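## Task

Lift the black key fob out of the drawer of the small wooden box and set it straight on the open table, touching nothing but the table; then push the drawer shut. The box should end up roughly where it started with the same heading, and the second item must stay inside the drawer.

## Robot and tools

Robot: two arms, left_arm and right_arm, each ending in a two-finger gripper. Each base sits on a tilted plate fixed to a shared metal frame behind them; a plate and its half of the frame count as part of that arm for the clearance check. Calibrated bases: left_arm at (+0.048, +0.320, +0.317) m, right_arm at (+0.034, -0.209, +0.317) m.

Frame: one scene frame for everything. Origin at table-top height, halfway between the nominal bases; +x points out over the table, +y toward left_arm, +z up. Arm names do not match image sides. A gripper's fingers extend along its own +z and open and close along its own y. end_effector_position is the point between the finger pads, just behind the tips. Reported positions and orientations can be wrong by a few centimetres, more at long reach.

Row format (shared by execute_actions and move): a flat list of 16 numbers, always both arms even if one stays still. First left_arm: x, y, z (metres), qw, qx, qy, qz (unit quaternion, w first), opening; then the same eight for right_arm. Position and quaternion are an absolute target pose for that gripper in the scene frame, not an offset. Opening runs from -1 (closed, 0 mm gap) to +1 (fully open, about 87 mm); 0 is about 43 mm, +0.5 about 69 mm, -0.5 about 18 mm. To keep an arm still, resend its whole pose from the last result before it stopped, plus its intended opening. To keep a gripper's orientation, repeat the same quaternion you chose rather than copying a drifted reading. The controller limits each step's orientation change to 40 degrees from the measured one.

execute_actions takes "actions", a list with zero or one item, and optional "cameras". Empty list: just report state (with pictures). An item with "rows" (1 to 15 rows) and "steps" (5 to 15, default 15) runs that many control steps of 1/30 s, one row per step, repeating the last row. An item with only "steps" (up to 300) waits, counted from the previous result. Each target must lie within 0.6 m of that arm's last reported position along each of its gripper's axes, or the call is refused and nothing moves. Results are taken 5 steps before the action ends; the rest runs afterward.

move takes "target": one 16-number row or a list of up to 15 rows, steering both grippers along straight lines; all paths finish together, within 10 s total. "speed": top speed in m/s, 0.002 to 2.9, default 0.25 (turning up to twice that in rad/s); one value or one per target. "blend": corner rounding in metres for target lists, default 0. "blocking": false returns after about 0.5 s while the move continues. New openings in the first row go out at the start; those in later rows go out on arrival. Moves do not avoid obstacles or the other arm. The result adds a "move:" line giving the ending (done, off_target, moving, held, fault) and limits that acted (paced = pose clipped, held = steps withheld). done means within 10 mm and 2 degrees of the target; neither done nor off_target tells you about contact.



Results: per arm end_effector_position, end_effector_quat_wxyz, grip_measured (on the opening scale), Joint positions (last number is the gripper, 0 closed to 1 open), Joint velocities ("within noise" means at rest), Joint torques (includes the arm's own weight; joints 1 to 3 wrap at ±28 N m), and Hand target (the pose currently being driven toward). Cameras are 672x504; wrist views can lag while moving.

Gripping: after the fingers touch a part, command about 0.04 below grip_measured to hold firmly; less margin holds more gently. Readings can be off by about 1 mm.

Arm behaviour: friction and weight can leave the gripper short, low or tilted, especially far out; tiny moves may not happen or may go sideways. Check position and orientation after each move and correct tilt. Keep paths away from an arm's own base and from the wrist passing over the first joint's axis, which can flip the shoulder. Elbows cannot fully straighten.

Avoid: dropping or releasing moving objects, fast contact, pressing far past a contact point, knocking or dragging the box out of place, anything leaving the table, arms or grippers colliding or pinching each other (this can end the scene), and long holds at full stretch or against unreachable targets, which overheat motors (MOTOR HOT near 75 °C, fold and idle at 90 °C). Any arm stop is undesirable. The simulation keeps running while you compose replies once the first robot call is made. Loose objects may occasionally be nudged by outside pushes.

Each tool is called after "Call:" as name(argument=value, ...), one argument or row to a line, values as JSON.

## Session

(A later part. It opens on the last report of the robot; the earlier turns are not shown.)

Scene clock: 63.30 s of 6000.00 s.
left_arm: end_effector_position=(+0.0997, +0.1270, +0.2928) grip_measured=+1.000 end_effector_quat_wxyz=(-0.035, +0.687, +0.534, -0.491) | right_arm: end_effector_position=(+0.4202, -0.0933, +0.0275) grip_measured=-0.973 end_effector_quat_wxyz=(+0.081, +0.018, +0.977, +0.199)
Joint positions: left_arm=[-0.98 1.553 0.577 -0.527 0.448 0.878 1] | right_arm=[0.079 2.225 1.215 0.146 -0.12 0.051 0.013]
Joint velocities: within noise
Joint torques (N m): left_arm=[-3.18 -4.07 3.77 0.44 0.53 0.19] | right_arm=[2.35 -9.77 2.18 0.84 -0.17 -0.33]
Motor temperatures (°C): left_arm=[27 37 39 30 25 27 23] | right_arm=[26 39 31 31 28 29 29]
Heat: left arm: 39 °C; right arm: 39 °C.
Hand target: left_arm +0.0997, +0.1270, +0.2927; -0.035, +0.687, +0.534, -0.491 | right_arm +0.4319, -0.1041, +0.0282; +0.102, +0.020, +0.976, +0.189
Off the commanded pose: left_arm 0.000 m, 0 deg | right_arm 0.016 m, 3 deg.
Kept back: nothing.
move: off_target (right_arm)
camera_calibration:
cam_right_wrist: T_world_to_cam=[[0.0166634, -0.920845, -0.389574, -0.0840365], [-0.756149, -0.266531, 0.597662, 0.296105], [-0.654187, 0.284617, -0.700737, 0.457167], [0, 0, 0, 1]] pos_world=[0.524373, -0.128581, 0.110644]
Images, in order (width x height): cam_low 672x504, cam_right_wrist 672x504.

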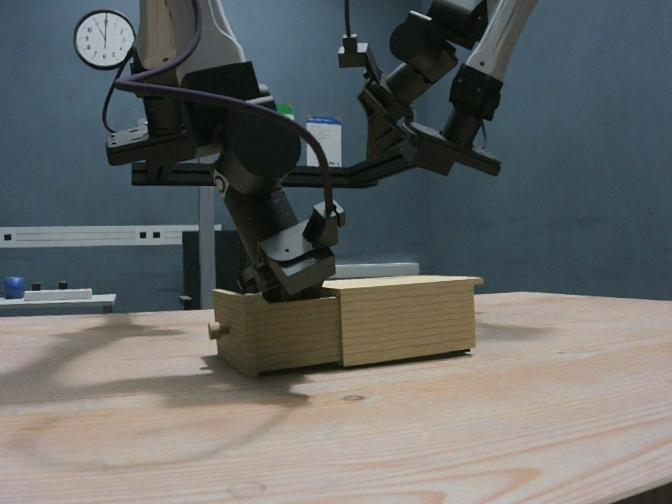

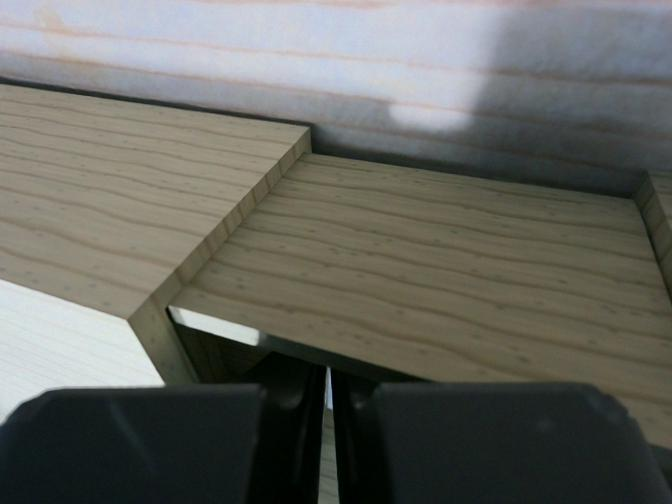

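Call:
move(
  target=[
    [0.0997, 0.1270, 0.2928, -0.035, 0.687, 0.534, -0.491, 1, 0.432, -0.110, 0.031, 0.1026, 0.0199, 0.9762, 0.1898, -1],
    [0.0997, 0.1270, 0.2928, -0.035, 0.687, 0.534, -0.491, 1, 0.420, -0.120, 0.075, 0.1300, 0.0690, 0.9886, -0.0091, -1],
    [0.0997, 0.1270, 0.2928, -0.035, 0.687, 0.534, -0.491, 1, 0.410, -0.125, 0.122, 0.1300, 0.0690, 0.9886, -0.0091, 0.05],
  ],
  speed=[0.05, 0.15, 0.25],
)

Scene clock: 66.50 s of 6000.00 s.
left_arm: end_effector_position=(+0.0997, +0.1270, +0.2928) grip_measured=+1.000 end_effector_quat_wxyz=(-0.035, +0.687, +0.534, -0.491) | right_arm: end_effector_position=(+0.4040, -0.1257, +0.1120) grip_measured=+0.050 end_effector_quat_wxyz=(+0.118, +0.063, +0.991, -0.009)
Joint positions: left_arm=[-0.98 1.553 0.577 -0.527 0.448 0.878 1] | right_arm=[0.266 1.893 0.975 0.068 0.434 0.23 0.525]
Joint velocities: within noise
Joint torques (N m): left_arm=[-3.23 -4.12 3.74 0.42 0.55 0.18] | right_arm=[5 -10.06 3.03 0.55 0.16 -0.05]
Motor temperatures (°C): left_arm=[27 37 39 30 25 27 23] | right_arm=[26 40 31 31 28 29 29]
Heat: left arm: 39 °C; right arm: 40 °C.
Hand target: left_arm +0.0997, +0.1270, +0.2927; -0.035, +0.687, +0.534, -0.491 | right_arm +0.4100, -0.1251, +0.1217; +0.130, +0.069, +0.989, -0.009
Off the commanded pose: left_arm 0.000 m, 0 deg | right_arm 0.012 m, 2 deg.
Kept back: nothing.
move: off_target (right_arm); target 3's new opening was sent with right_arm's hand 0.011 m and 2 deg from that target
camera_calibration:
cam_right_wrist: T_world_to_cam=[[-0.106083, -0.994337, 0.00628619, -0.0845871], [-0.796087, 0.0887172, 0.598644, 0.28543], [-0.595812, 0.0585019, -0.80099, 0.474277], [0, 0, 0, 1]] pos_world=[0.500834, -0.137177, 0.209552]

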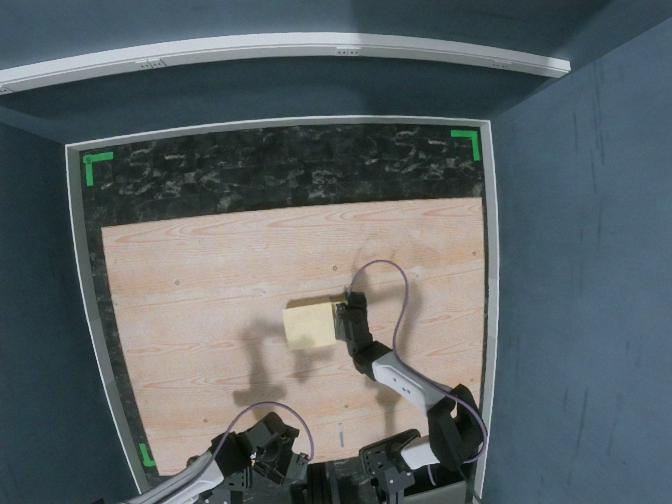

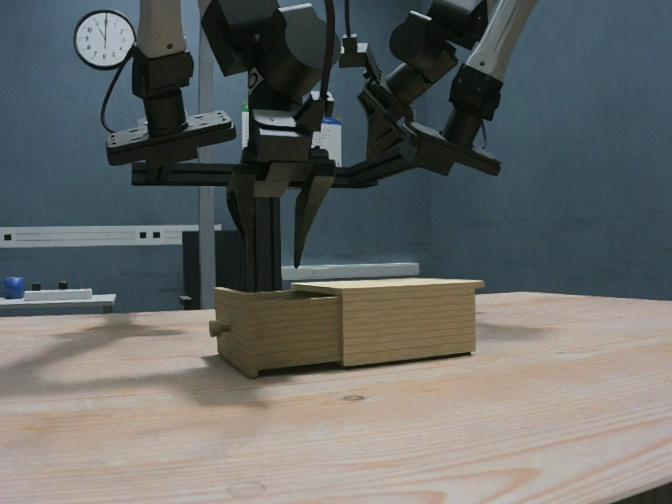

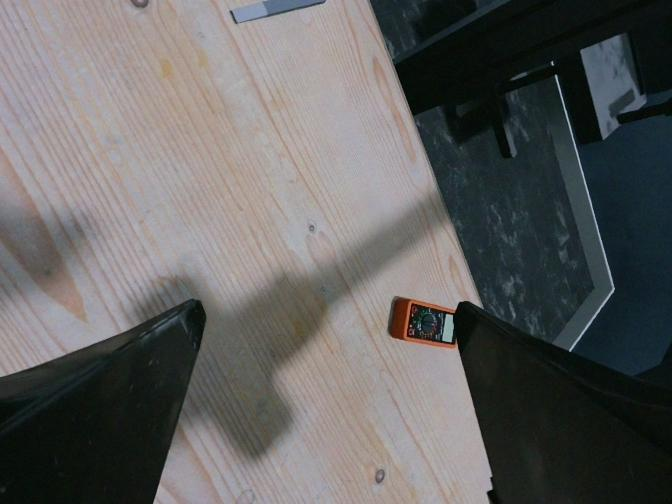

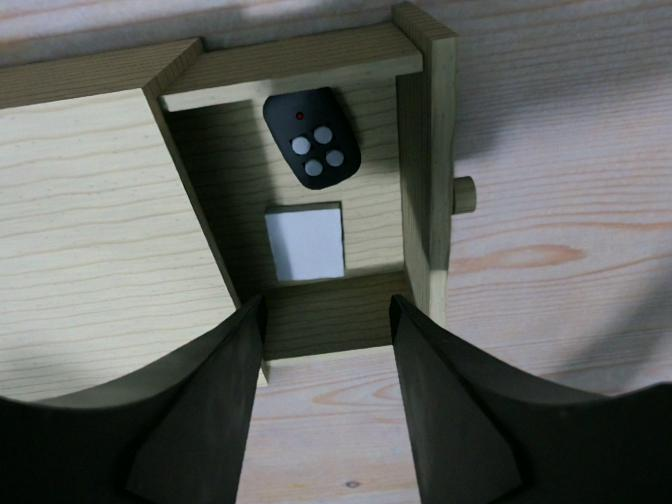

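Call:
move(
  target=[
    [0.0997, 0.1270, 0.2928, -0.035, 0.687, 0.534, -0.491, 1, 0.428, -0.122, 0.10, 0.1305, -0.0260, 0.9911, 0.0034, 0.06],
    [0.0997, 0.1270, 0.2928, -0.035, 0.687, 0.534, -0.491, 1, 0.430, -0.122, 0.054, 0.1305, -0.0260, 0.9911, 0.0034, 0.06],
  ],
  speed=[0.2, 0.1],
)

Scene clock: 69.43 s of 6000.00 s.
left_arm: end_effector_position=(+0.0997, +0.1270, +0.2928) grip_measured=+1.000 end_effector_quat_wxyz=(-0.035, +0.687, +0.534, -0.491) | right_arm: end_effector_position=(+0.4234, -0.1210, +0.0592) grip_measured=+0.060 end_effector_quat_wxyz=(+0.122, -0.029, +0.992, +0.002)
Joint positions: left_arm=[-0.98 1.553 0.577 -0.527 0.448 0.878 1] | right_arm=[0.22 2.102 1.109 0.173 0.361 0.007 0.53]
Joint velocities: within noise
Joint torques (N m): left_arm=[-3.22 -4.11 3.75 0.43 0.54 0.18] | right_arm=[3.34 -6.99 4.53 0.83 -0.08 -0.19]
Motor temperatures (°C): left_arm=[27 37 39 30 25 27 23] | right_arm=[26 40 31 31 28 29 29]
Heat: left arm: 39 °C; right arm: 40 °C.
Hand target: left_arm +0.0997, +0.1270, +0.2927; -0.035, +0.687, +0.534, -0.491 | right_arm +0.4299, -0.1221, +0.0543; +0.131, -0.026, +0.991, +0.003
Off the commanded pose: left_arm 0.000 m, 0 deg | right_arm 0.008 m, 1 deg.
Kept back: nothing.
move: done
camera_calibration:
cam_right_wrist: T_world_to_cam=[[0.0784179, -0.996893, 0.0073655, -0.156037], [-0.803879, -0.0588619, 0.591874, 0.317952], [-0.589602, -0.0523345, -0.805997, 0.427491], [0, 0, 0, 1]] pos_world=[0.519881, -0.114464, 0.157519]

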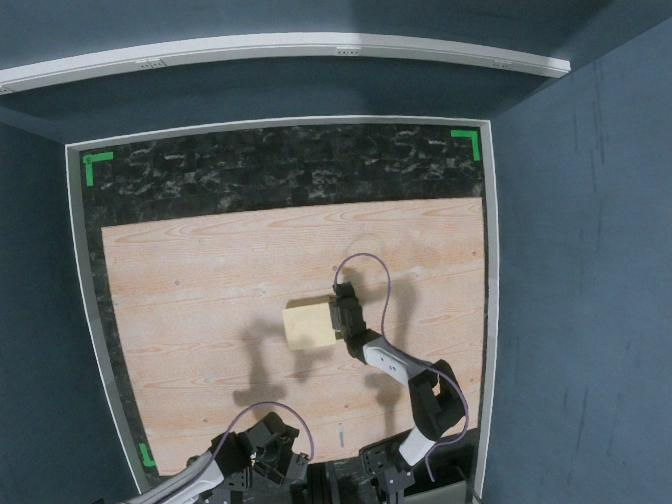

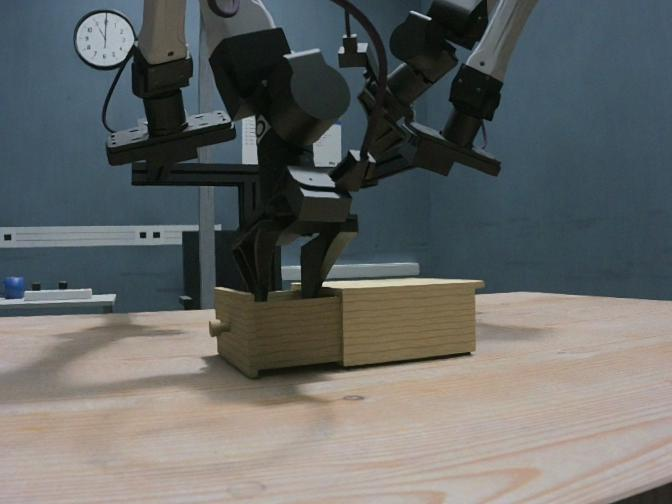

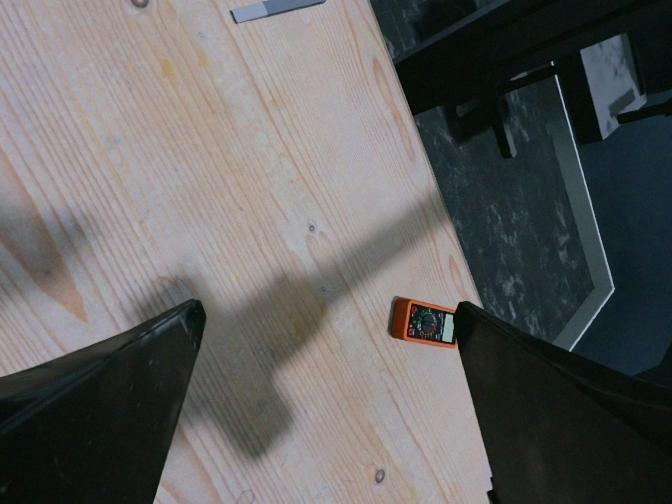

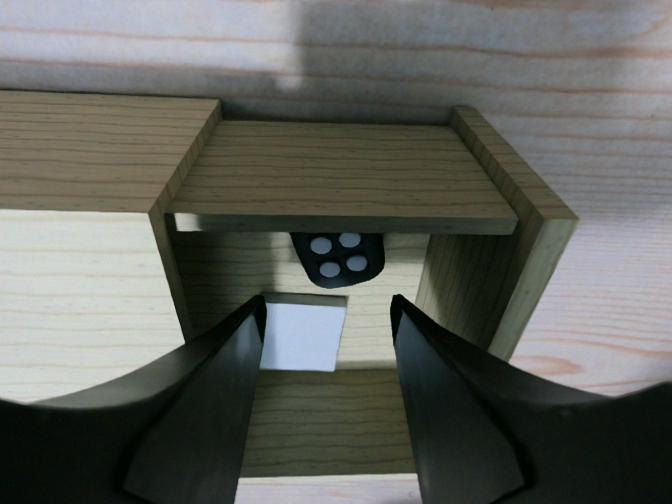

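Call:
move(
  target=[0.0997, 0.1270, 0.2928, -0.035, 0.687, 0.534, -0.491, 1, 0.431, -0.1258, 0.025, 0.1305, -0.0346, 0.9908, 0.0046, 0.08],
  speed=0.06,
  cameras=["cam_low", "cam_right_wrist", "cam_high"],
)

Scene clock: 71.23 s of 6000.00 s.
left_arm: end_effector_position=(+0.0997, +0.1270, +0.2928) grip_measured=+1.000 end_effector_quat_wxyz=(-0.035, +0.687, +0.534, -0.491) | right_arm: end_effector_position=(+0.4231, -0.1256, +0.0370) grip_measured=+0.079 end_effector_quat_wxyz=(+0.118, -0.042, +0.992, +0.000)
Joint positions: left_arm=[-0.98 1.553 0.577 -0.527 0.448 0.878 1] | right_arm=[0.193 2.176 1.147 0.207 0.342 -0.037 0.539]
Joint velocities: within noise
Joint torques (N m): left_arm=[-3.22 -4.07 3.77 0.43 0.53 0.17] | right_arm=[2.7 -5.55 5.07 1.02 -0.2 -0.16]
Motor temperatures (°C): left_arm=[27 37 39 30 25 27 23] | right_arm=[26 40 31 31 28 29 29]
Heat: left arm: 39 °C; right arm: 40 °C.
Hand target: left_arm +0.0997, +0.1270, +0.2927; -0.035, +0.687, +0.534, -0.491 | right_arm +0.4306, -0.1263, +0.0259; +0.130, -0.035, +0.991, +0.004
Off the commanded pose: left_arm 0.000 m, 0 deg | right_arm 0.014 m, 2 deg.
Kept back: nothing.
move: off_target (right_arm)
camera_calibration:
cam_right_wrist: T_world_to_cam=[[0.103898, -0.994504, 0.012953, -0.171133], [-0.796968, -0.0754557, 0.59929, 0.325285], [-0.595019, -0.0725884, -0.800427, 0.408743], [0, 0, 0, 1]] pos_world=[0.520231, -0.115978, 0.134445]
Images, in order (width x height): cam_high 672x504, cam_low 672x504, cam_right_wrist 672x504.

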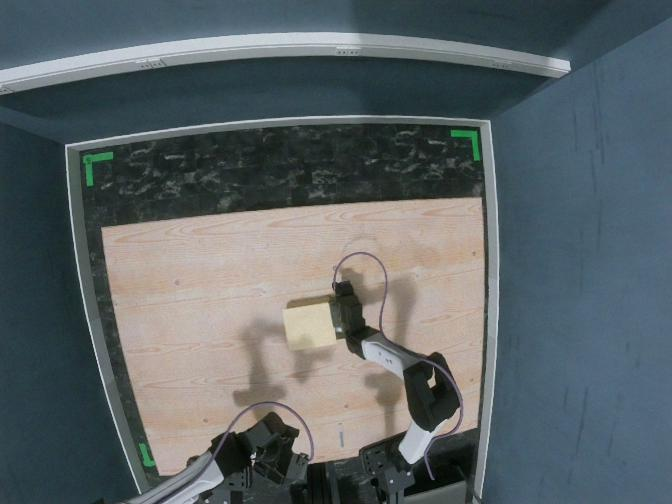

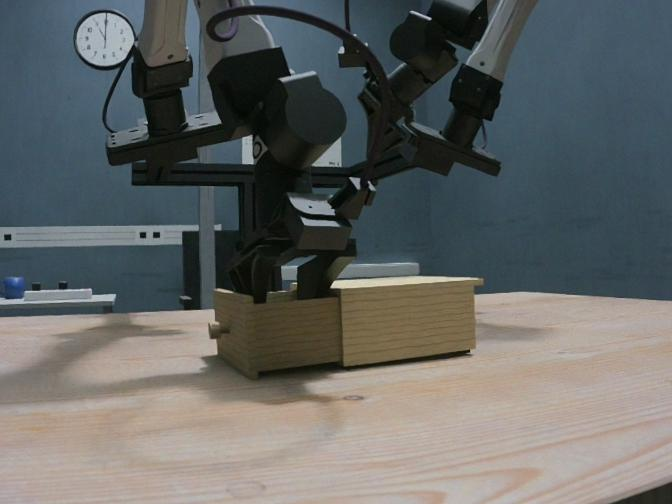

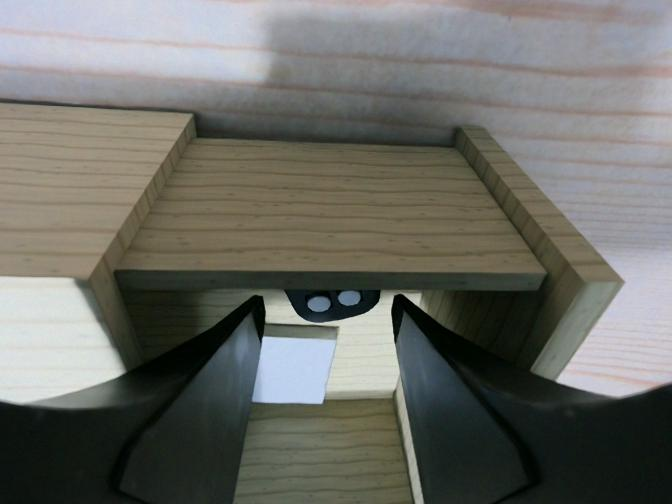

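Call:
move(
  target=[
    [0.0997, 0.1270, 0.2928, -0.035, 0.687, 0.534, -0.491, 1, 0.430, -0.1258, 0.045, 0.1864, -0.0343, 0.9819, 0.0065, 0.08],
    [0.0997, 0.1270, 0.2928, -0.035, 0.687, 0.534, -0.491, 1, 0.428, -0.1258, 0.022, 0.1864, -0.0343, 0.9819, 0.0065, 0.08],
  ],
  speed=[0.15, 0.06],
  cameras=["cam_low", "cam_right_wrist"],
)

Scene clock: 73.10 s of 6000.00 s.
left_arm: end_effector_position=(+0.0997, +0.1270, +0.2928) grip_measured=+1.000 end_effector_quat_wxyz=(-0.035, +0.687, +0.534, -0.491) | right_arm: end_effector_position=(+0.4280, -0.1260, +0.0381) grip_measured=+0.078 end_effector_quat_wxyz=(+0.180, -0.039, +0.983, +0.002)
Joint positions: left_arm=[-0.98 1.553 0.577 -0.527 0.448 0.878 1] | right_arm=[0.193 2.165 1.032 0.443 0.337 -0.075 0.539]
Joint velocities: within noise
Joint torques (N m): left_arm=[-3.19 -4.07 3.77 0.43 0.53 0.18] | right_arm=[2.58 -4.05 3.58 1.38 -0.23 -0.19]
Motor temperatures (°C): left_arm=[27 37 39 30 25 27 23] | right_arm=[26 40 31 31 28 29 29]
Heat: left arm: 39 °C; right arm: 40 °C.
Hand target: left_arm +0.0997, +0.1270, +0.2927; -0.035, +0.687, +0.534, -0.491 | right_arm +0.4272, -0.1262, +0.0232; +0.186, -0.034, +0.982, +0.006
Off the commanded pose: left_arm 0.000 m, 0 deg | right_arm 0.016 m, 1 deg.
Kept back: nothing.
move: off_target (right_arm)
camera_calibration:
cam_right_wrist: T_world_to_cam=[[0.0975579, -0.995111, 0.0153854, -0.169495], [-0.865518, -0.0772014, 0.494893, 0.361536], [-0.491285, -0.061597, -0.868818, 0.372124], [0, 0, 0, 1]] pos_world=[0.51227, -0.117834, 0.146995]
Images, in order (width x height): cam_low 672x504, cam_right_wrist 672x504.

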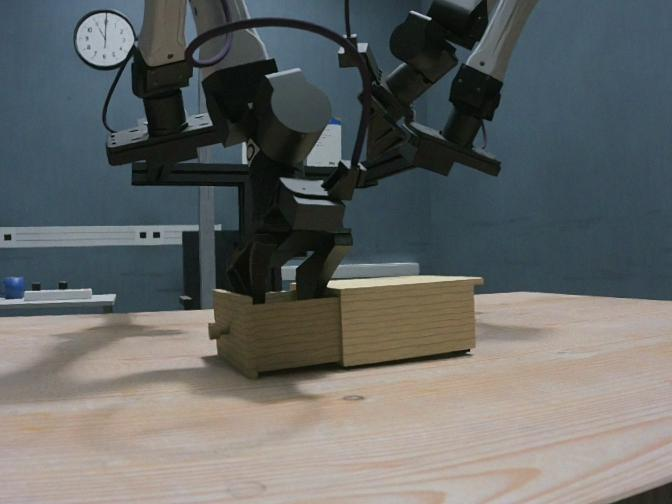

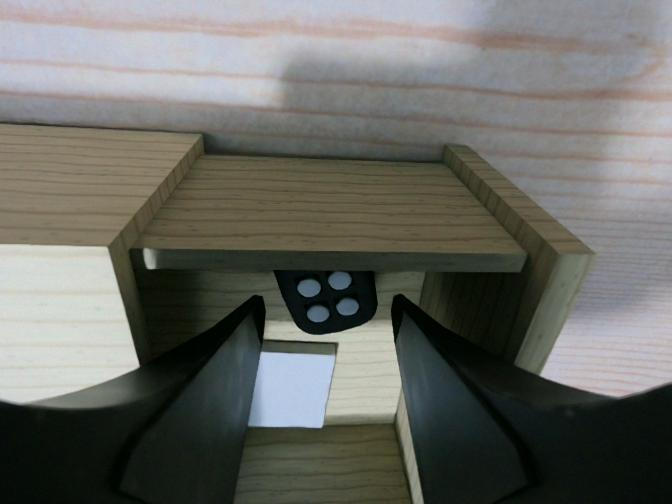

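Call:
move(
  target=[
    [0.0997, 0.1270, 0.2928, -0.035, 0.687, 0.534, -0.491, 1, 0.425, -0.1258, 0.07, 0.1864, -0.0343, 0.9819, 0.0065, 0.08],
    [0.0997, 0.1270, 0.2928, -0.035, 0.687, 0.534, -0.491, 1, 0.445, -0.116, 0.085, 0.3256, 0, 0.9455, 0, -1],
  ],
  speed=[0.15, 0.3],
  cameras=["cam_low", "cam_right_wrist"],
)

Scene clock: 78.47 s of 6000.00 s.
left_arm: end_effector_position=(+0.0997, +0.1270, +0.2928) grip_measured=+1.000 end_effector_quat_wxyz=(-0.035, +0.687, +0.534, -0.491) | right_arm: end_effector_position=(+0.4445, -0.1197, +0.0841) grip_measured=-0.973 end_effector_quat_wxyz=(+0.319, +0.003, +0.948, +0.002)
Joint positions: left_arm=[-0.98 1.553 0.577 -0.527 0.448 0.878 1] | right_arm=[0.251 2.079 0.789 0.899 0.393 -0.073 0.013]
Joint velocities: within noise
Joint torques (N m): left_arm=[-3.25 -4.12 3.74 0.44 0.54 0.17] | right_arm=[5.19 -6.63 1.78 1.4 0.1 -0.25]
Motor temperatures (°C): left_arm=[27 37 39 29 25 27 23] | right_arm=[26 39 31 32 28 29 29]
Heat: left arm: 39 °C; right arm: 39 °C.
Hand target: left_arm +0.0997, +0.1270, +0.2927; -0.035, +0.687, +0.534, -0.491 | right_arm +0.4451, -0.1161, +0.0851; +0.325, +0.000, +0.946, +0.000
Off the commanded pose: left_arm 0.000 m, 0 deg | right_arm 0.004 m, 1 deg.
Kept back: nothing.
move: done
camera_calibration:
cam_right_wrist: T_world_to_cam=[[0.0122453, -0.99991, 0.00552505, -0.127422], [-0.973753, -0.0106687, 0.227356, 0.432164], [-0.227276, -0.00816408, -0.973796, 0.318351], [0, 0, 0, 1]] pos_world=[0.494735, -0.120201, 0.212458]
Images, in order (width x height): cam_low 672x504, cam_right_wrist 672x504.

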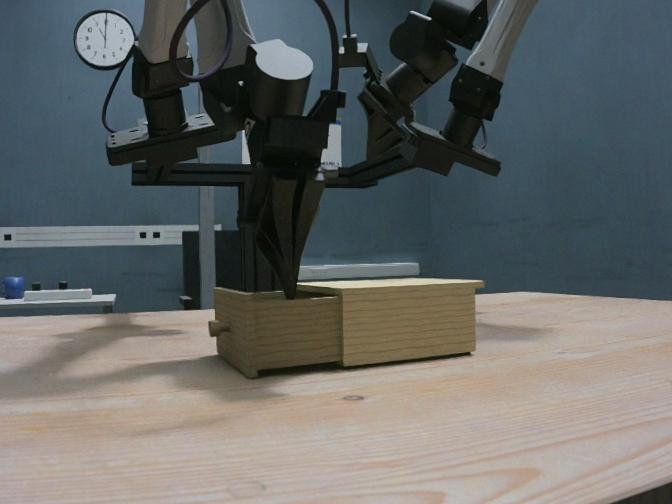

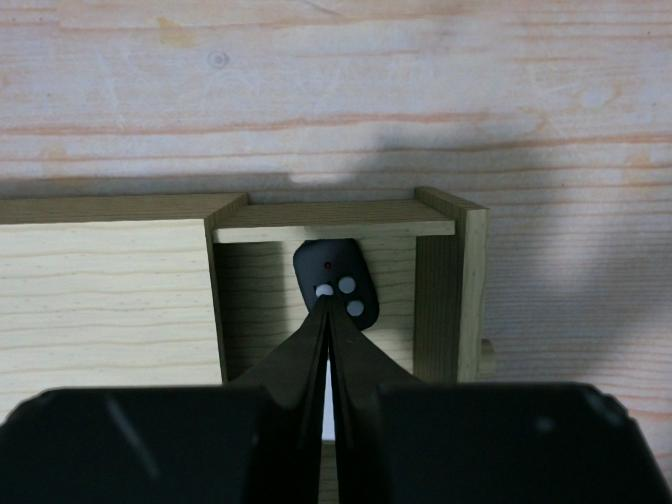

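Call:
move(
  target=[
    [0.0997, 0.1270, 0.2928, -0.035, 0.687, 0.534, -0.491, 1, 0.447, -0.113, 0.048, 0.3256, 0, 0.9455, 0, -1],
    [0.0997, 0.1270, 0.2928, -0.035, 0.687, 0.534, -0.491, 1, 0.447, -0.113, 0.036, 0.3256, 0, 0.9455, 0, -1],
  ],
  speed=[0.12, 0.05],
  cameras=["cam_low", "cam_right_wrist"],
)

Scene clock: 80.20 s of 6000.00 s.
left_arm: end_effector_position=(+0.0997, +0.1270, +0.2928) grip_measured=+1.000 end_effector_quat_wxyz=(-0.035, +0.687, +0.534, -0.491) | right_arm: end_effector_position=(+0.4472, -0.1088, +0.0435) grip_measured=-0.973 end_effector_quat_wxyz=(+0.325, +0.000, +0.946, +0.003)
Joint positions: left_arm=[-0.98 1.553 0.577 -0.527 0.448 0.878 1] | right_arm=[0.237 2.266 0.89 1 0.375 -0.09 0.013]
Joint velocities: within noise
Joint torques (N m): left_arm=[-3.21 -4.1 3.75 0.43 0.53 0.18] | right_arm=[2.92 -5.76 2.52 1.43 -0.13 -0.23]
Motor temperatures (°C): left_arm=[27 37 39 29 25 27 23] | right_arm=[26 39 31 32 28 29 29]
Heat: left arm: 39 °C; right arm: 39 °C.
Hand target: left_arm +0.0997, +0.1270, +0.2927; -0.035, +0.687, +0.534, -0.491 | right_arm +0.4468, -0.1130, +0.0363; +0.325, +0.000, +0.946, +0.000
Off the commanded pose: left_arm 0.000 m, 0 deg | right_arm 0.009 m, 0 deg.
Kept back: nothing.
move: done
camera_calibration:
cam_right_wrist: T_world_to_cam=[[0.0192042, -0.999794, 0.00652443, -0.119444], [-0.976606, -0.0173601, 0.214334, 0.445191], [-0.214177, -0.0104879, -0.976739, 0.27363], [0, 0, 0, 1]] pos_world=[0.495675, -0.108821, 0.172625]
Images, in order (width x height): cam_low 672x504, cam_right_wrist 672x504.

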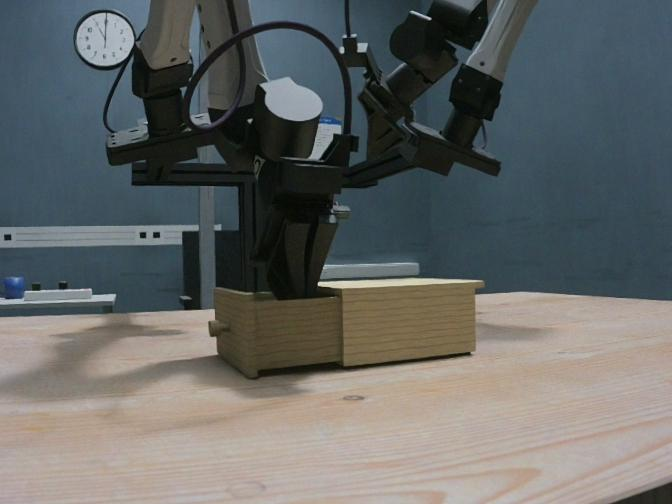

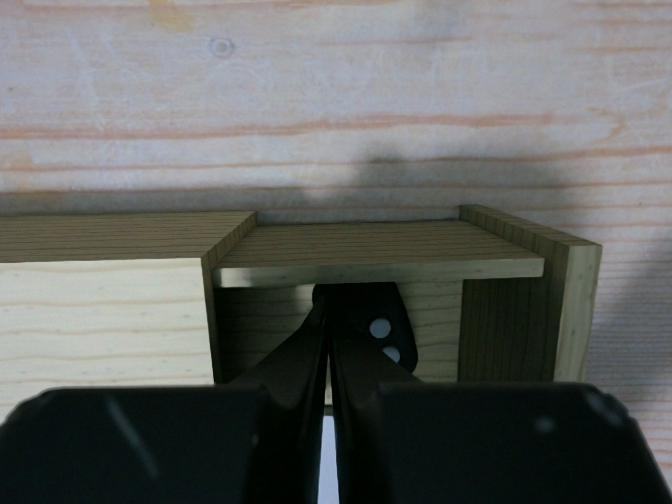

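Call:
move(
  target=[0.0997, 0.1270, 0.2928, -0.035, 0.687, 0.534, -0.491, 1, 0.447, -0.140, 0.034, 0.3256, 0, 0.9455, 0, -1],
  speed=0.04,
  cameras=["cam_low", "cam_right_wrist"],
)

Scene clock: 81.43 s of 6000.00 s.
left_arm: end_effector_position=(+0.0997, +0.1270, +0.2928) grip_measured=+1.000 end_effector_quat_wxyz=(-0.035, +0.687, +0.534, -0.491) | right_arm: end_effector_position=(+0.4573, -0.1284, +0.0415) grip_measured=-0.973 end_effector_quat_wxyz=(+0.345, +0.005, +0.939, +0.013)
Joint positions: left_arm=[-0.98 1.553 0.577 -0.527 0.448 0.878 1] | right_arm=[0.172 2.266 0.879 1.061 0.293 -0.111 0.013]
Joint velocities: within noise
Joint torques (N m): left_arm=[-3.23 -4.07 3.75 0.43 0.53 0.18] | right_arm=[1.98 -7.77 0.62 1 -0.01 -0.26]
Motor temperatures (°C): left_arm=[27 37 39 29 25 27 23] | right_arm=[26 39 31 32 28 29 29]
Heat: left arm: 39 °C; right arm: 39 °C.
Hand target: left_arm +0.0997, +0.1270, +0.2927; -0.035, +0.687, +0.534, -0.491 | right_arm +0.4468, -0.1397, +0.0343; +0.326, +0.000, +0.945, +0.000
Off the commanded pose: left_arm 0.000 m, 0 deg | right_arm 0.017 m, 3 deg.
Kept back: nothing.
move: off_target (right_arm)
camera_calibration:
cam_right_wrist: T_world_to_cam=[[0.0160423, -0.999746, -0.0158272, -0.13679], [-0.984721, -0.0185424, 0.173152, 0.460491], [-0.173402, 0.0128076, -0.984768, 0.258294], [0, 0, 0, 1]] pos_world=[0.500438, -0.131525, 0.17246]
Images, in order (width x height): cam_low 672x504, cam_right_wrist 672x504.

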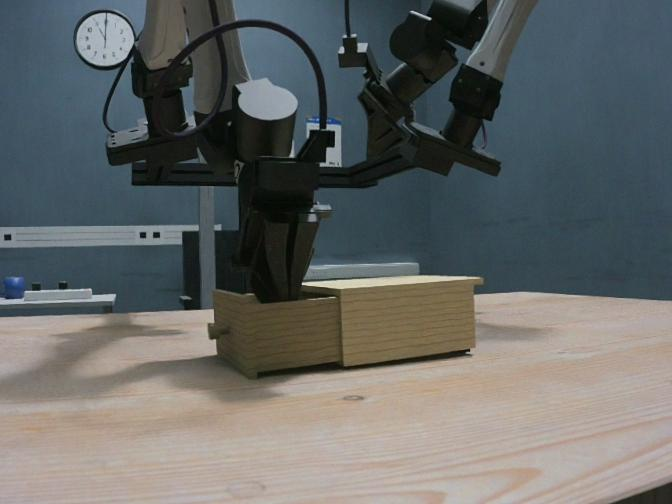

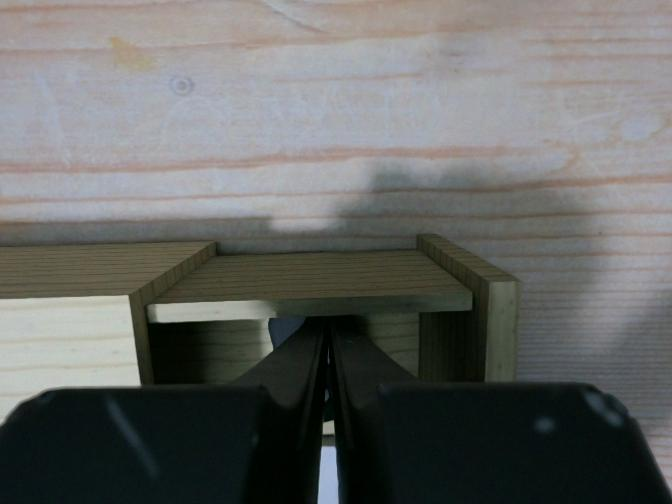

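Call:
move(
  target=[0.0997, 0.1270, 0.2928, -0.035, 0.687, 0.534, -0.491, 1, 0.425, -0.125, 0.095, 0.3256, 0, 0.9455, 0, 0],
  speed=0.2,
  cameras=["cam_low", "cam_right_wrist"],
)

Scene clock: 82.67 s of 6000.00 s.
left_arm: end_effector_position=(+0.0997, +0.1270, +0.2928) grip_measured=+1.000 end_effector_quat_wxyz=(-0.035, +0.687, +0.534, -0.491) | right_arm: end_effector_position=(+0.4175, -0.1247, +0.0838) grip_measured=+0.000 end_effector_quat_wxyz=(+0.314, -0.009, +0.949, +0.001)
Joint positions: left_arm=[-0.98 1.553 0.577 -0.527 0.448 0.878 1] | right_arm=[0.251 2.075 0.687 0.984 0.388 -0.093 0.5]
Joint velocities: within noise
Joint torques (N m): left_arm=[-3.23 -4.1 3.75 0.42 0.53 0.17] | right_arm=[4.79 -9.76 0.68 1.18 0.09 -0.01]
Motor temperatures (°C): left_arm=[27 37 39 29 25 27 23] | right_arm=[26 39 31 32 28 29 29]
Heat: left arm: 39 °C; right arm: 39 °C.
Hand target: left_arm +0.0997, +0.1270, +0.2927; -0.035, +0.687, +0.534, -0.491 | right_arm +0.4250, -0.1250, +0.0946; +0.326, +0.000, +0.945, +0.000
Off the commanded pose: left_arm 0.000 m, 0 deg | right_arm 0.013 m, 2 deg.
Kept back: nothing.
move: off_target (right_arm)
camera_calibration:
cam_right_wrist: T_world_to_cam=[[0.0356098, -0.999245, 0.0155238, -0.142494], [-0.970849, -0.0309053, 0.237689, 0.40129], [-0.23703, -0.0235353, -0.971217, 0.313875], [0, 0, 0, 1]] pos_world=[0.469064, -0.122597, 0.211671]
Images, in order (width x height): cam_low 672x504, cam_right_wrist 672x504.

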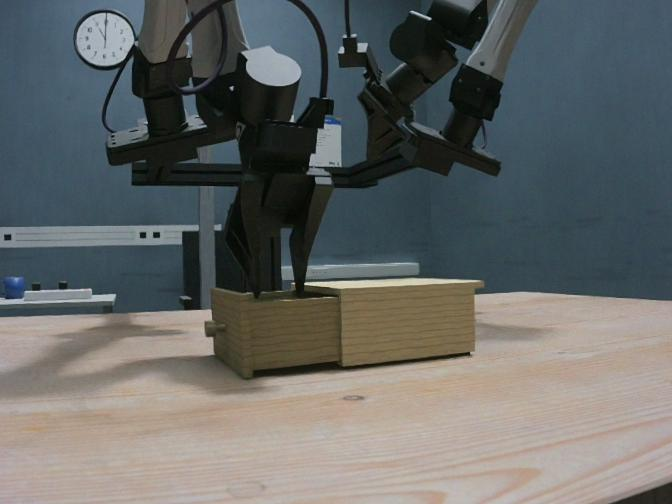

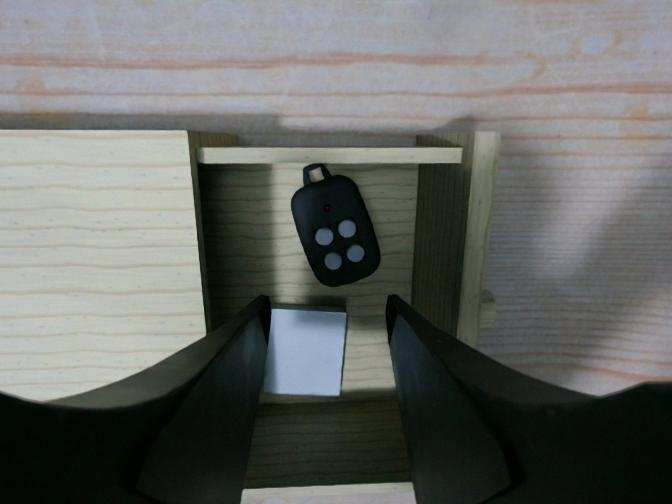

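Call:
execute_actions(
  actions=[],
  cameras=["cam_right_wrist", "cam_high"],
)

Scene clock: 85.37 s of 6000.00 s.
left_arm: end_effector_position=(+0.0997, +0.1270, +0.2928) grip_measured=+1.000 end_effector_quat_wxyz=(-0.035, +0.687, +0.534, -0.491) | right_arm: end_effector_position=(+0.4171, -0.1249, +0.0836) grip_measured=+0.000 end_effector_quat_wxyz=(+0.313, -0.009, +0.950, +0.000)
Joint positions: left_arm=[-0.98 1.553 0.577 -0.527 0.448 0.878 1] | right_arm=[0.251 2.075 0.687 0.982 0.389 -0.093 0.5]
Joint velocities: within noise
Joint torques (N m): left_arm=[-3.21 -4.05 3.79 0.44 0.53 0.17] | right_arm=[4.67 -9.68 0.66 1.19 0.06 -0.05]
Motor temperatures (°C): left_arm=[27 37 39 29 25 27 23] | right_arm=[26 39 31 32 28 29 28]
Heat: left arm: 39 °C; right arm: 39 °C.
Hand target: left_arm +0.0997, +0.1270, +0.2927; -0.035, +0.687, +0.534, -0.491 | right_arm +0.4250, -0.1249, +0.0947; +0.326, +0.000, +0.945, +0.000
Off the commanded pose: left_arm 0.000 m, 0 deg | right_arm 0.014 m, 2 deg.
Steps of this call (1-81: nothing new was sent). Readings (end_effector_position of left_arm | right_arm):
1: (+0.0997, +0.1270, +0.2928) | (+0.4174, -0.1248, +0.0838)
2: (+0.0997, +0.1270, +0.2928) | (+0.4173, -0.1248, +0.0837)
4: (+0.0997, +0.1270, +0.2928) | (+0.4173, -0.1248, +0.0837)
8: (+0.0997, +0.1270, +0.2928) | (+0.4172, -0.1249, +0.0837)
81: the state above
camera_calibration:
cam_right_wrist: T_world_to_cam=[[0.0351454, -0.999241, 0.0168123, -0.14274], [-0.970423, -0.0301017, 0.239526, 0.400665], [-0.238838, -0.0247333, -0.970744, 0.314133], [0, 0, 0, 1]] pos_world=[0.468858, -0.122801, 0.211373]
Images, in order (width x height): cam_high 672x504, cam_right_wrist 672x504.

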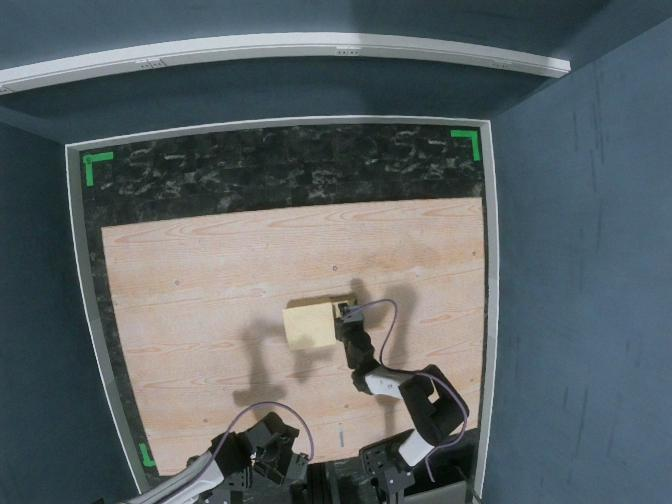

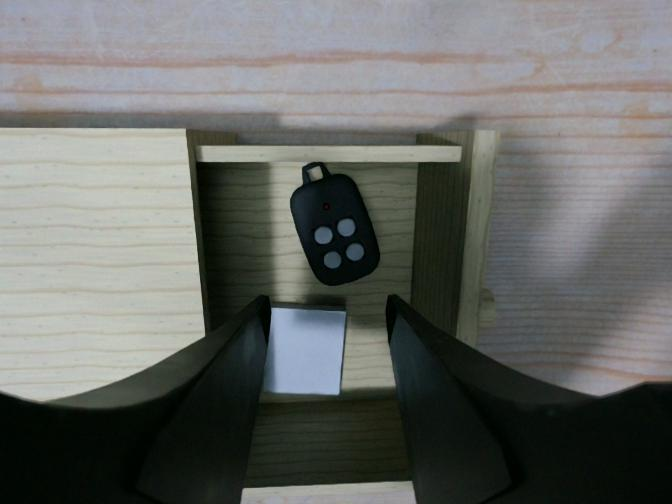

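Call:
move(
  target=[
    [0.0997, 0.1270, 0.2928, -0.035, 0.687, 0.534, -0.491, 1, 0.431, -0.1285, 0.100, 0.1300, -0.0864, 0.9877, 0.0114, 0.0],
    [0.0997, 0.1270, 0.2928, -0.035, 0.687, 0.534, -0.491, 1, 0.431, -0.1285, 0.060, 0.1300, -0.0864, 0.9877, 0.0114, 0.0],
  ],
  speed=0.12,
  cameras=["cam_right_wrist"],
)

Scene clock: 88.83 s of 6000.00 s.
left_arm: end_effector_position=(+0.0997, +0.1270, +0.2928) grip_measured=+1.000 end_effector_quat_wxyz=(-0.035, +0.687, +0.534, -0.491) | right_arm: end_effector_position=(+0.4227, -0.1278, +0.0637) grip_measured=+0.000 end_effector_quat_wxyz=(+0.119, -0.090, +0.989, +0.009)
Joint positions: left_arm=[-0.98 1.553 0.577 -0.527 0.448 0.878 1] | right_arm=[0.207 2.077 1.096 0.158 0.322 -0.119 0.5]
Joint velocities: within noise
Joint torques (N m): left_arm=[-3.23 -4.03 3.78 0.43 0.53 0.18] | right_arm=[3.34 -7.31 4.66 0.81 -0.11 -0.23]
Motor temperatures (°C): left_arm=[27 37 39 29 25 27 23] | right_arm=[26 40 31 32 28 29 28]
Heat: left arm: 39 °C; right arm: 40 °C.
Hand target: left_arm +0.0997, +0.1270, +0.2927; -0.035, +0.687, +0.534, -0.491 | right_arm +0.4308, -0.1286, +0.0603; +0.130, -0.087, +0.988, +0.011
Off the commanded pose: left_arm 0.000 m, 0 deg | right_arm 0.009 m, 1 deg.
Kept back: nothing.
move: done
camera_calibration:
cam_right_wrist: T_world_to_cam=[[0.199599, -0.979859, 0.00608832, -0.211739], [-0.787525, -0.156716, 0.596024, 0.294614], [-0.583065, -0.12376, -0.802944, 0.41827], [0, 0, 0, 1]] pos_world=[0.518157, -0.109539, 0.16154]
Images, in order (width x height): cam_right_wrist 672x504.

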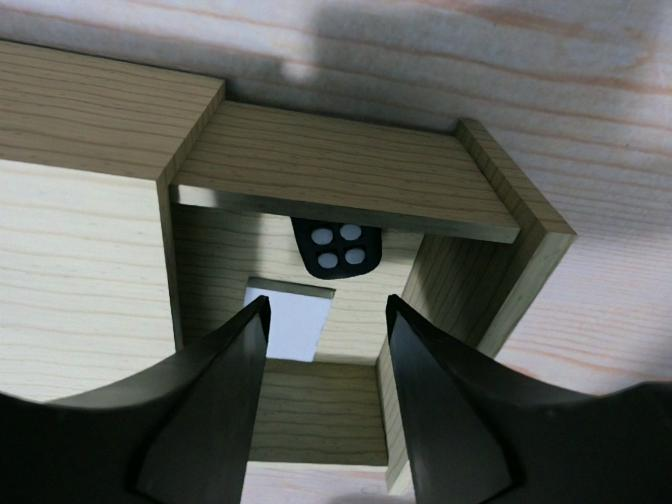

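Call:
move(
  target=[
    [0.0997, 0.1270, 0.2928, -0.035, 0.687, 0.534, -0.491, 1, 0.434, -0.1300, 0.045, 0.1300, -0.0864, 0.9877, 0.0114, 0.0],
    [0.0997, 0.1270, 0.2928, -0.035, 0.687, 0.534, -0.491, 1, 0.434, -0.1300, 0.034, 0.1300, -0.0864, 0.9877, 0.0114, 0.0],
  ],
  speed=0.06,
  cameras=["cam_right_wrist"],
)

Scene clock: 90.17 s of 6000.00 s.
left_arm: end_effector_position=(+0.0997, +0.1270, +0.2928) grip_measured=+1.000 end_effector_quat_wxyz=(-0.035, +0.687, +0.534, -0.491) | right_arm: end_effector_position=(+0.4260, -0.1287, +0.0392) grip_measured=+0.000 end_effector_quat_wxyz=(+0.119, -0.090, +0.989, +0.010)
Joint positions: left_arm=[-0.98 1.553 0.577 -0.527 0.448 0.878 1] | right_arm=[0.183 2.164 1.146 0.2 0.305 -0.138 0.5]
Joint velocities: within noise
Joint torques (N m): left_arm=[-3.22 -4.07 3.77 0.42 0.53 0.18] | right_arm=[3.29 -7.06 4.6 0.81 -0.1 -0.23]
Motor temperatures (°C): left_arm=[27 37 39 29 25 27 23] | right_arm=[26 40 31 32 28 29 28]
Heat: left arm: 39 °C; right arm: 40 °C.
Hand target: left_arm +0.0997, +0.1270, +0.2927; -0.035, +0.687, +0.534, -0.491 | right_arm +0.4338, -0.1301, +0.0344; +0.130, -0.086, +0.988, +0.011
Off the commanded pose: left_arm 0.000 m, 0 deg | right_arm 0.010 m, 1 deg.
Kept back: nothing.
move: done
camera_calibration:
cam_right_wrist: T_world_to_cam=[[0.199644, -0.979854, 0.00532418, -0.213125], [-0.787517, -0.157217, 0.595903, 0.311537], [-0.583061, -0.123161, -0.803039, 0.400418], [0, 0, 0, 1]] pos_world=[0.521357, -0.110537, 0.13704]
Images, in order (width x height): cam_right_wrist 672x504.

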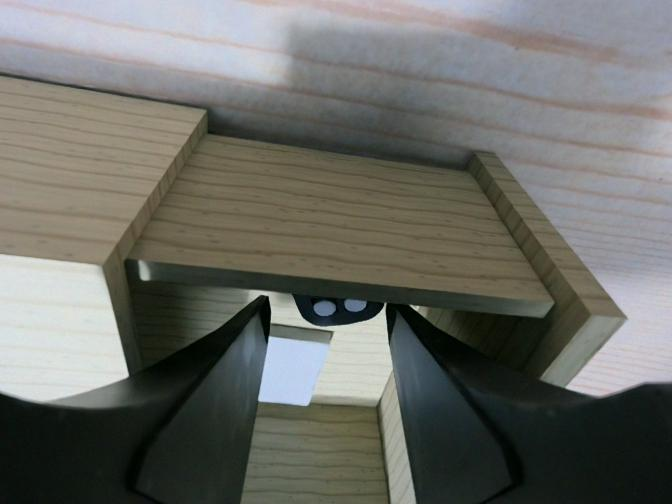

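Call:
move(
  target=[
    [0.0997, 0.1270, 0.2928, -0.035, 0.687, 0.534, -0.491, 1, 0.434, -0.1325, 0.034, 0.1300, -0.0864, 0.9877, 0.0114, 0.0],
    [0.0997, 0.1270, 0.2928, -0.035, 0.687, 0.534, -0.491, 1, 0.434, -0.1325, 0.024, 0.1300, -0.0864, 0.9877, 0.0114, 0.0],
  ],
  speed=0.05,
  cameras=["cam_right_wrist"],
)

Scene clock: 91.17 s of 6000.00 s.
left_arm: end_effector_position=(+0.0997, +0.1270, +0.2928) grip_measured=+1.000 end_effector_quat_wxyz=(-0.035, +0.687, +0.534, -0.491) | right_arm: end_effector_position=(+0.4290, -0.1282, +0.0319) grip_measured=+0.000 end_effector_quat_wxyz=(+0.123, -0.089, +0.988, +0.013)
Joint positions: left_arm=[-0.98 1.553 0.577 -0.527 0.448 0.878 1] | right_arm=[0.175 2.19 1.164 0.218 0.291 -0.144 0.5]
Joint velocities: within noise
Joint torques (N m): left_arm=[-3.21 -4.07 3.71 0.43 0.52 0.17] | right_arm=[2.7 -6.74 4.4 0.88 -0.11 -0.27]
Motor temperatures (°C): left_arm=[27 37 39 29 25 27 23] | right_arm=[26 39 31 32 28 29 28]
Heat: left arm: 39 °C; right arm: 39 °C.
Hand target: left_arm +0.0997, +0.1270, +0.2927; -0.035, +0.687, +0.534, -0.491 | right_arm +0.4337, -0.1326, +0.0244; +0.130, -0.087, +0.988, +0.011
Off the commanded pose: left_arm 0.000 m, 0 deg | right_arm 0.010 m, 1 deg.
Kept back: nothing.
move: done
camera_calibration:
cam_right_wrist: T_world_to_cam=[[0.199402, -0.979917, -0.00125111, -0.212849], [-0.791687, -0.161851, 0.589097, 0.319704], [-0.577469, -0.116477, -0.808061, 0.395046], [0, 0, 0, 1]] pos_world=[0.523675, -0.110816, 0.130618]
Images, in order (width x height): cam_right_wrist 672x504.

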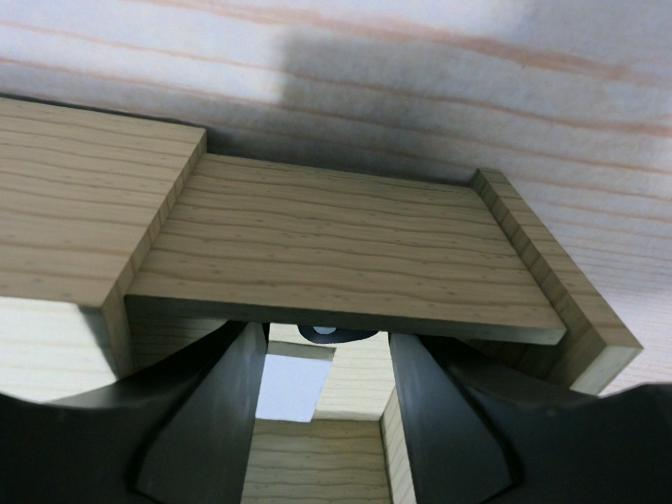

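Call:
move(
  target=[0.0997, 0.1270, 0.2928, -0.035, 0.687, 0.534, -0.491, 1, 0.434, -0.1305, 0.024, 0.1300, -0.0864, 0.9877, 0.0114, -0.15],
  speed=0.05,
  cameras=["cam_right_wrist"],
)

Call:
move(
  target=[0.0997, 0.1270, 0.2928, -0.035, 0.687, 0.534, -0.491, 1, 0.434, -0.1290, 0.022, 0.1300, -0.0864, 0.9877, 0.0114, -0.28],
  speed=0.05,
  cameras=["cam_right_wrist"],
)

Scene clock: 92.13 s of 6000.00 s.
left_arm: end_effector_position=(+0.0997, +0.1270, +0.2928) grip_measured=+1.000 end_effector_quat_wxyz=(-0.035, +0.687, +0.534, -0.491) | right_arm: end_effector_position=(+0.4293, -0.1294, +0.0316) grip_measured=-0.149 end_effector_quat_wxyz=(+0.123, -0.089, +0.988, +0.013)
Joint positions: left_arm=[-0.98 1.553 0.577 -0.527 0.448 0.878 1] | right_arm=[0.172 2.19 1.164 0.22 0.291 -0.147 0.425]
Joint velocities: within noise
Joint torques (N m): left_arm=[-3.21 -4.08 3.78 0.43 0.53 0.18] | right_arm=[3.55 -6.42 4.6 0.87 -0.08 -0.22]
Motor temperatures (°C): left_arm=[27 37 39 29 25 27 23] | right_arm=[26 39 31 32 28 29 28]
Heat: left arm: 39 °C; right arm: 39 °C.
Hand target: left_arm +0.0997, +0.1270, +0.2927; -0.035, +0.687, +0.534, -0.491 | right_arm +0.4337, -0.1306, +0.0243; +0.130, -0.087, +0.988, +0.011
Off the commanded pose: left_arm 0.000 m, 0 deg | right_arm 0.009 m, 1 deg.
Kept back: nothing.
move: done
camera_calibration:
cam_right_wrist: T_world_to_cam=[[0.199181, -0.979963, 0.000244571, -0.214074], [-0.792068, -0.160843, 0.588862, 0.320286], [-0.577023, -0.117483, -0.808234, 0.394523], [0, 0, 0, 1]] pos_world=[0.523976, -0.111918, 0.130315]
Images, in order (width x height): cam_right_wrist 672x504.

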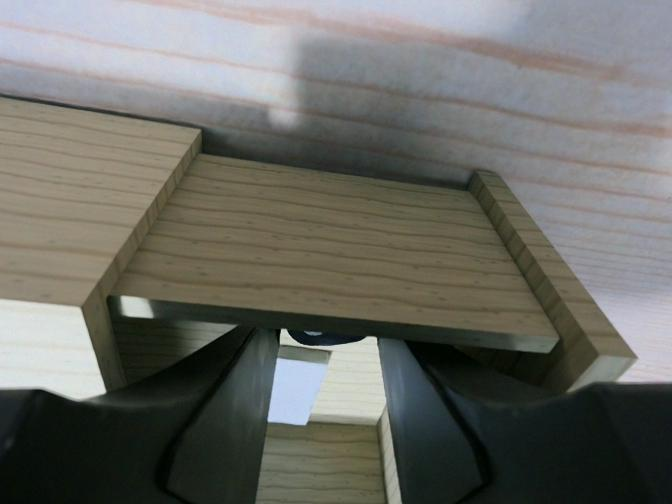

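Scene clock: 92.83 s of 6000.00 s.
left_arm: end_effector_position=(+0.0997, +0.1270, +0.2928) grip_measured=+1.000 end_effector_quat_wxyz=(-0.035, +0.687, +0.534, -0.491) | right_arm: end_effector_position=(+0.4294, -0.1291, +0.0305) grip_measured=-0.168 end_effector_quat_wxyz=(+0.123, -0.089, +0.988, +0.013)
Joint positions: left_arm=[-0.98 1.553 0.577 -0.527 0.448 0.878 1] | right_arm=[0.172 2.195 1.167 0.22 0.291 -0.147 0.416]
Joint velocities: within noise
Joint torques (N m): left_arm=[-3.21 -4.11 3.77 0.43 0.53 0.17] | right_arm=[3.63 -6.17 4.94 0.86 -0.07 -0.18]
Motor temperatures (°C): left_arm=[27 37 39 29 25 27 23] | right_arm=[26 39 31 32 28 29 28]
Heat: left arm: 39 °C; right arm: 39 °C.
Hand target: left_arm +0.0997, +0.1270, +0.2927; -0.035, +0.687, +0.534, -0.491 | right_arm +0.4335, -0.1291, +0.0223; +0.130, -0.087, +0.988, +0.011
Off the commanded pose: left_arm 0.000 m, 0 deg | right_arm 0.010 m, 1 deg.
Kept back: nothing.
move: done
camera_calibration:
cam_right_wrist: T_world_to_cam=[[0.199316, -0.979935, 0.000602034, -0.213935], [-0.791631, -0.160653, 0.589501, 0.320906], [-0.577576, -0.117974, -0.807767, 0.393879], [0, 0, 0, 1]] pos_world=[0.524174, -0.11162, 0.129117]
Images, in order (width x height): cam_right_wrist 672x504.

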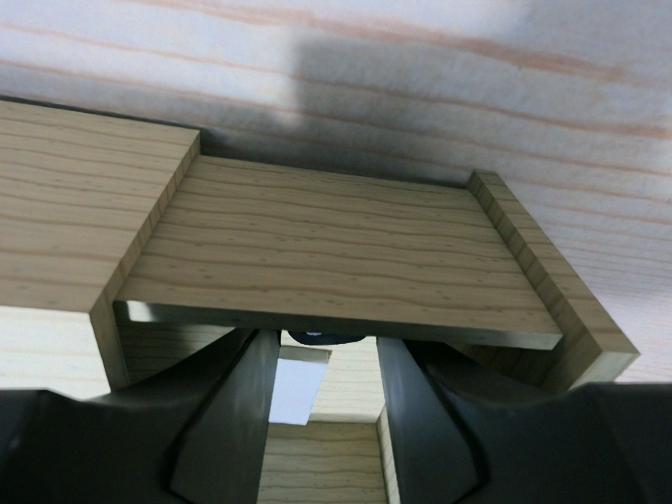

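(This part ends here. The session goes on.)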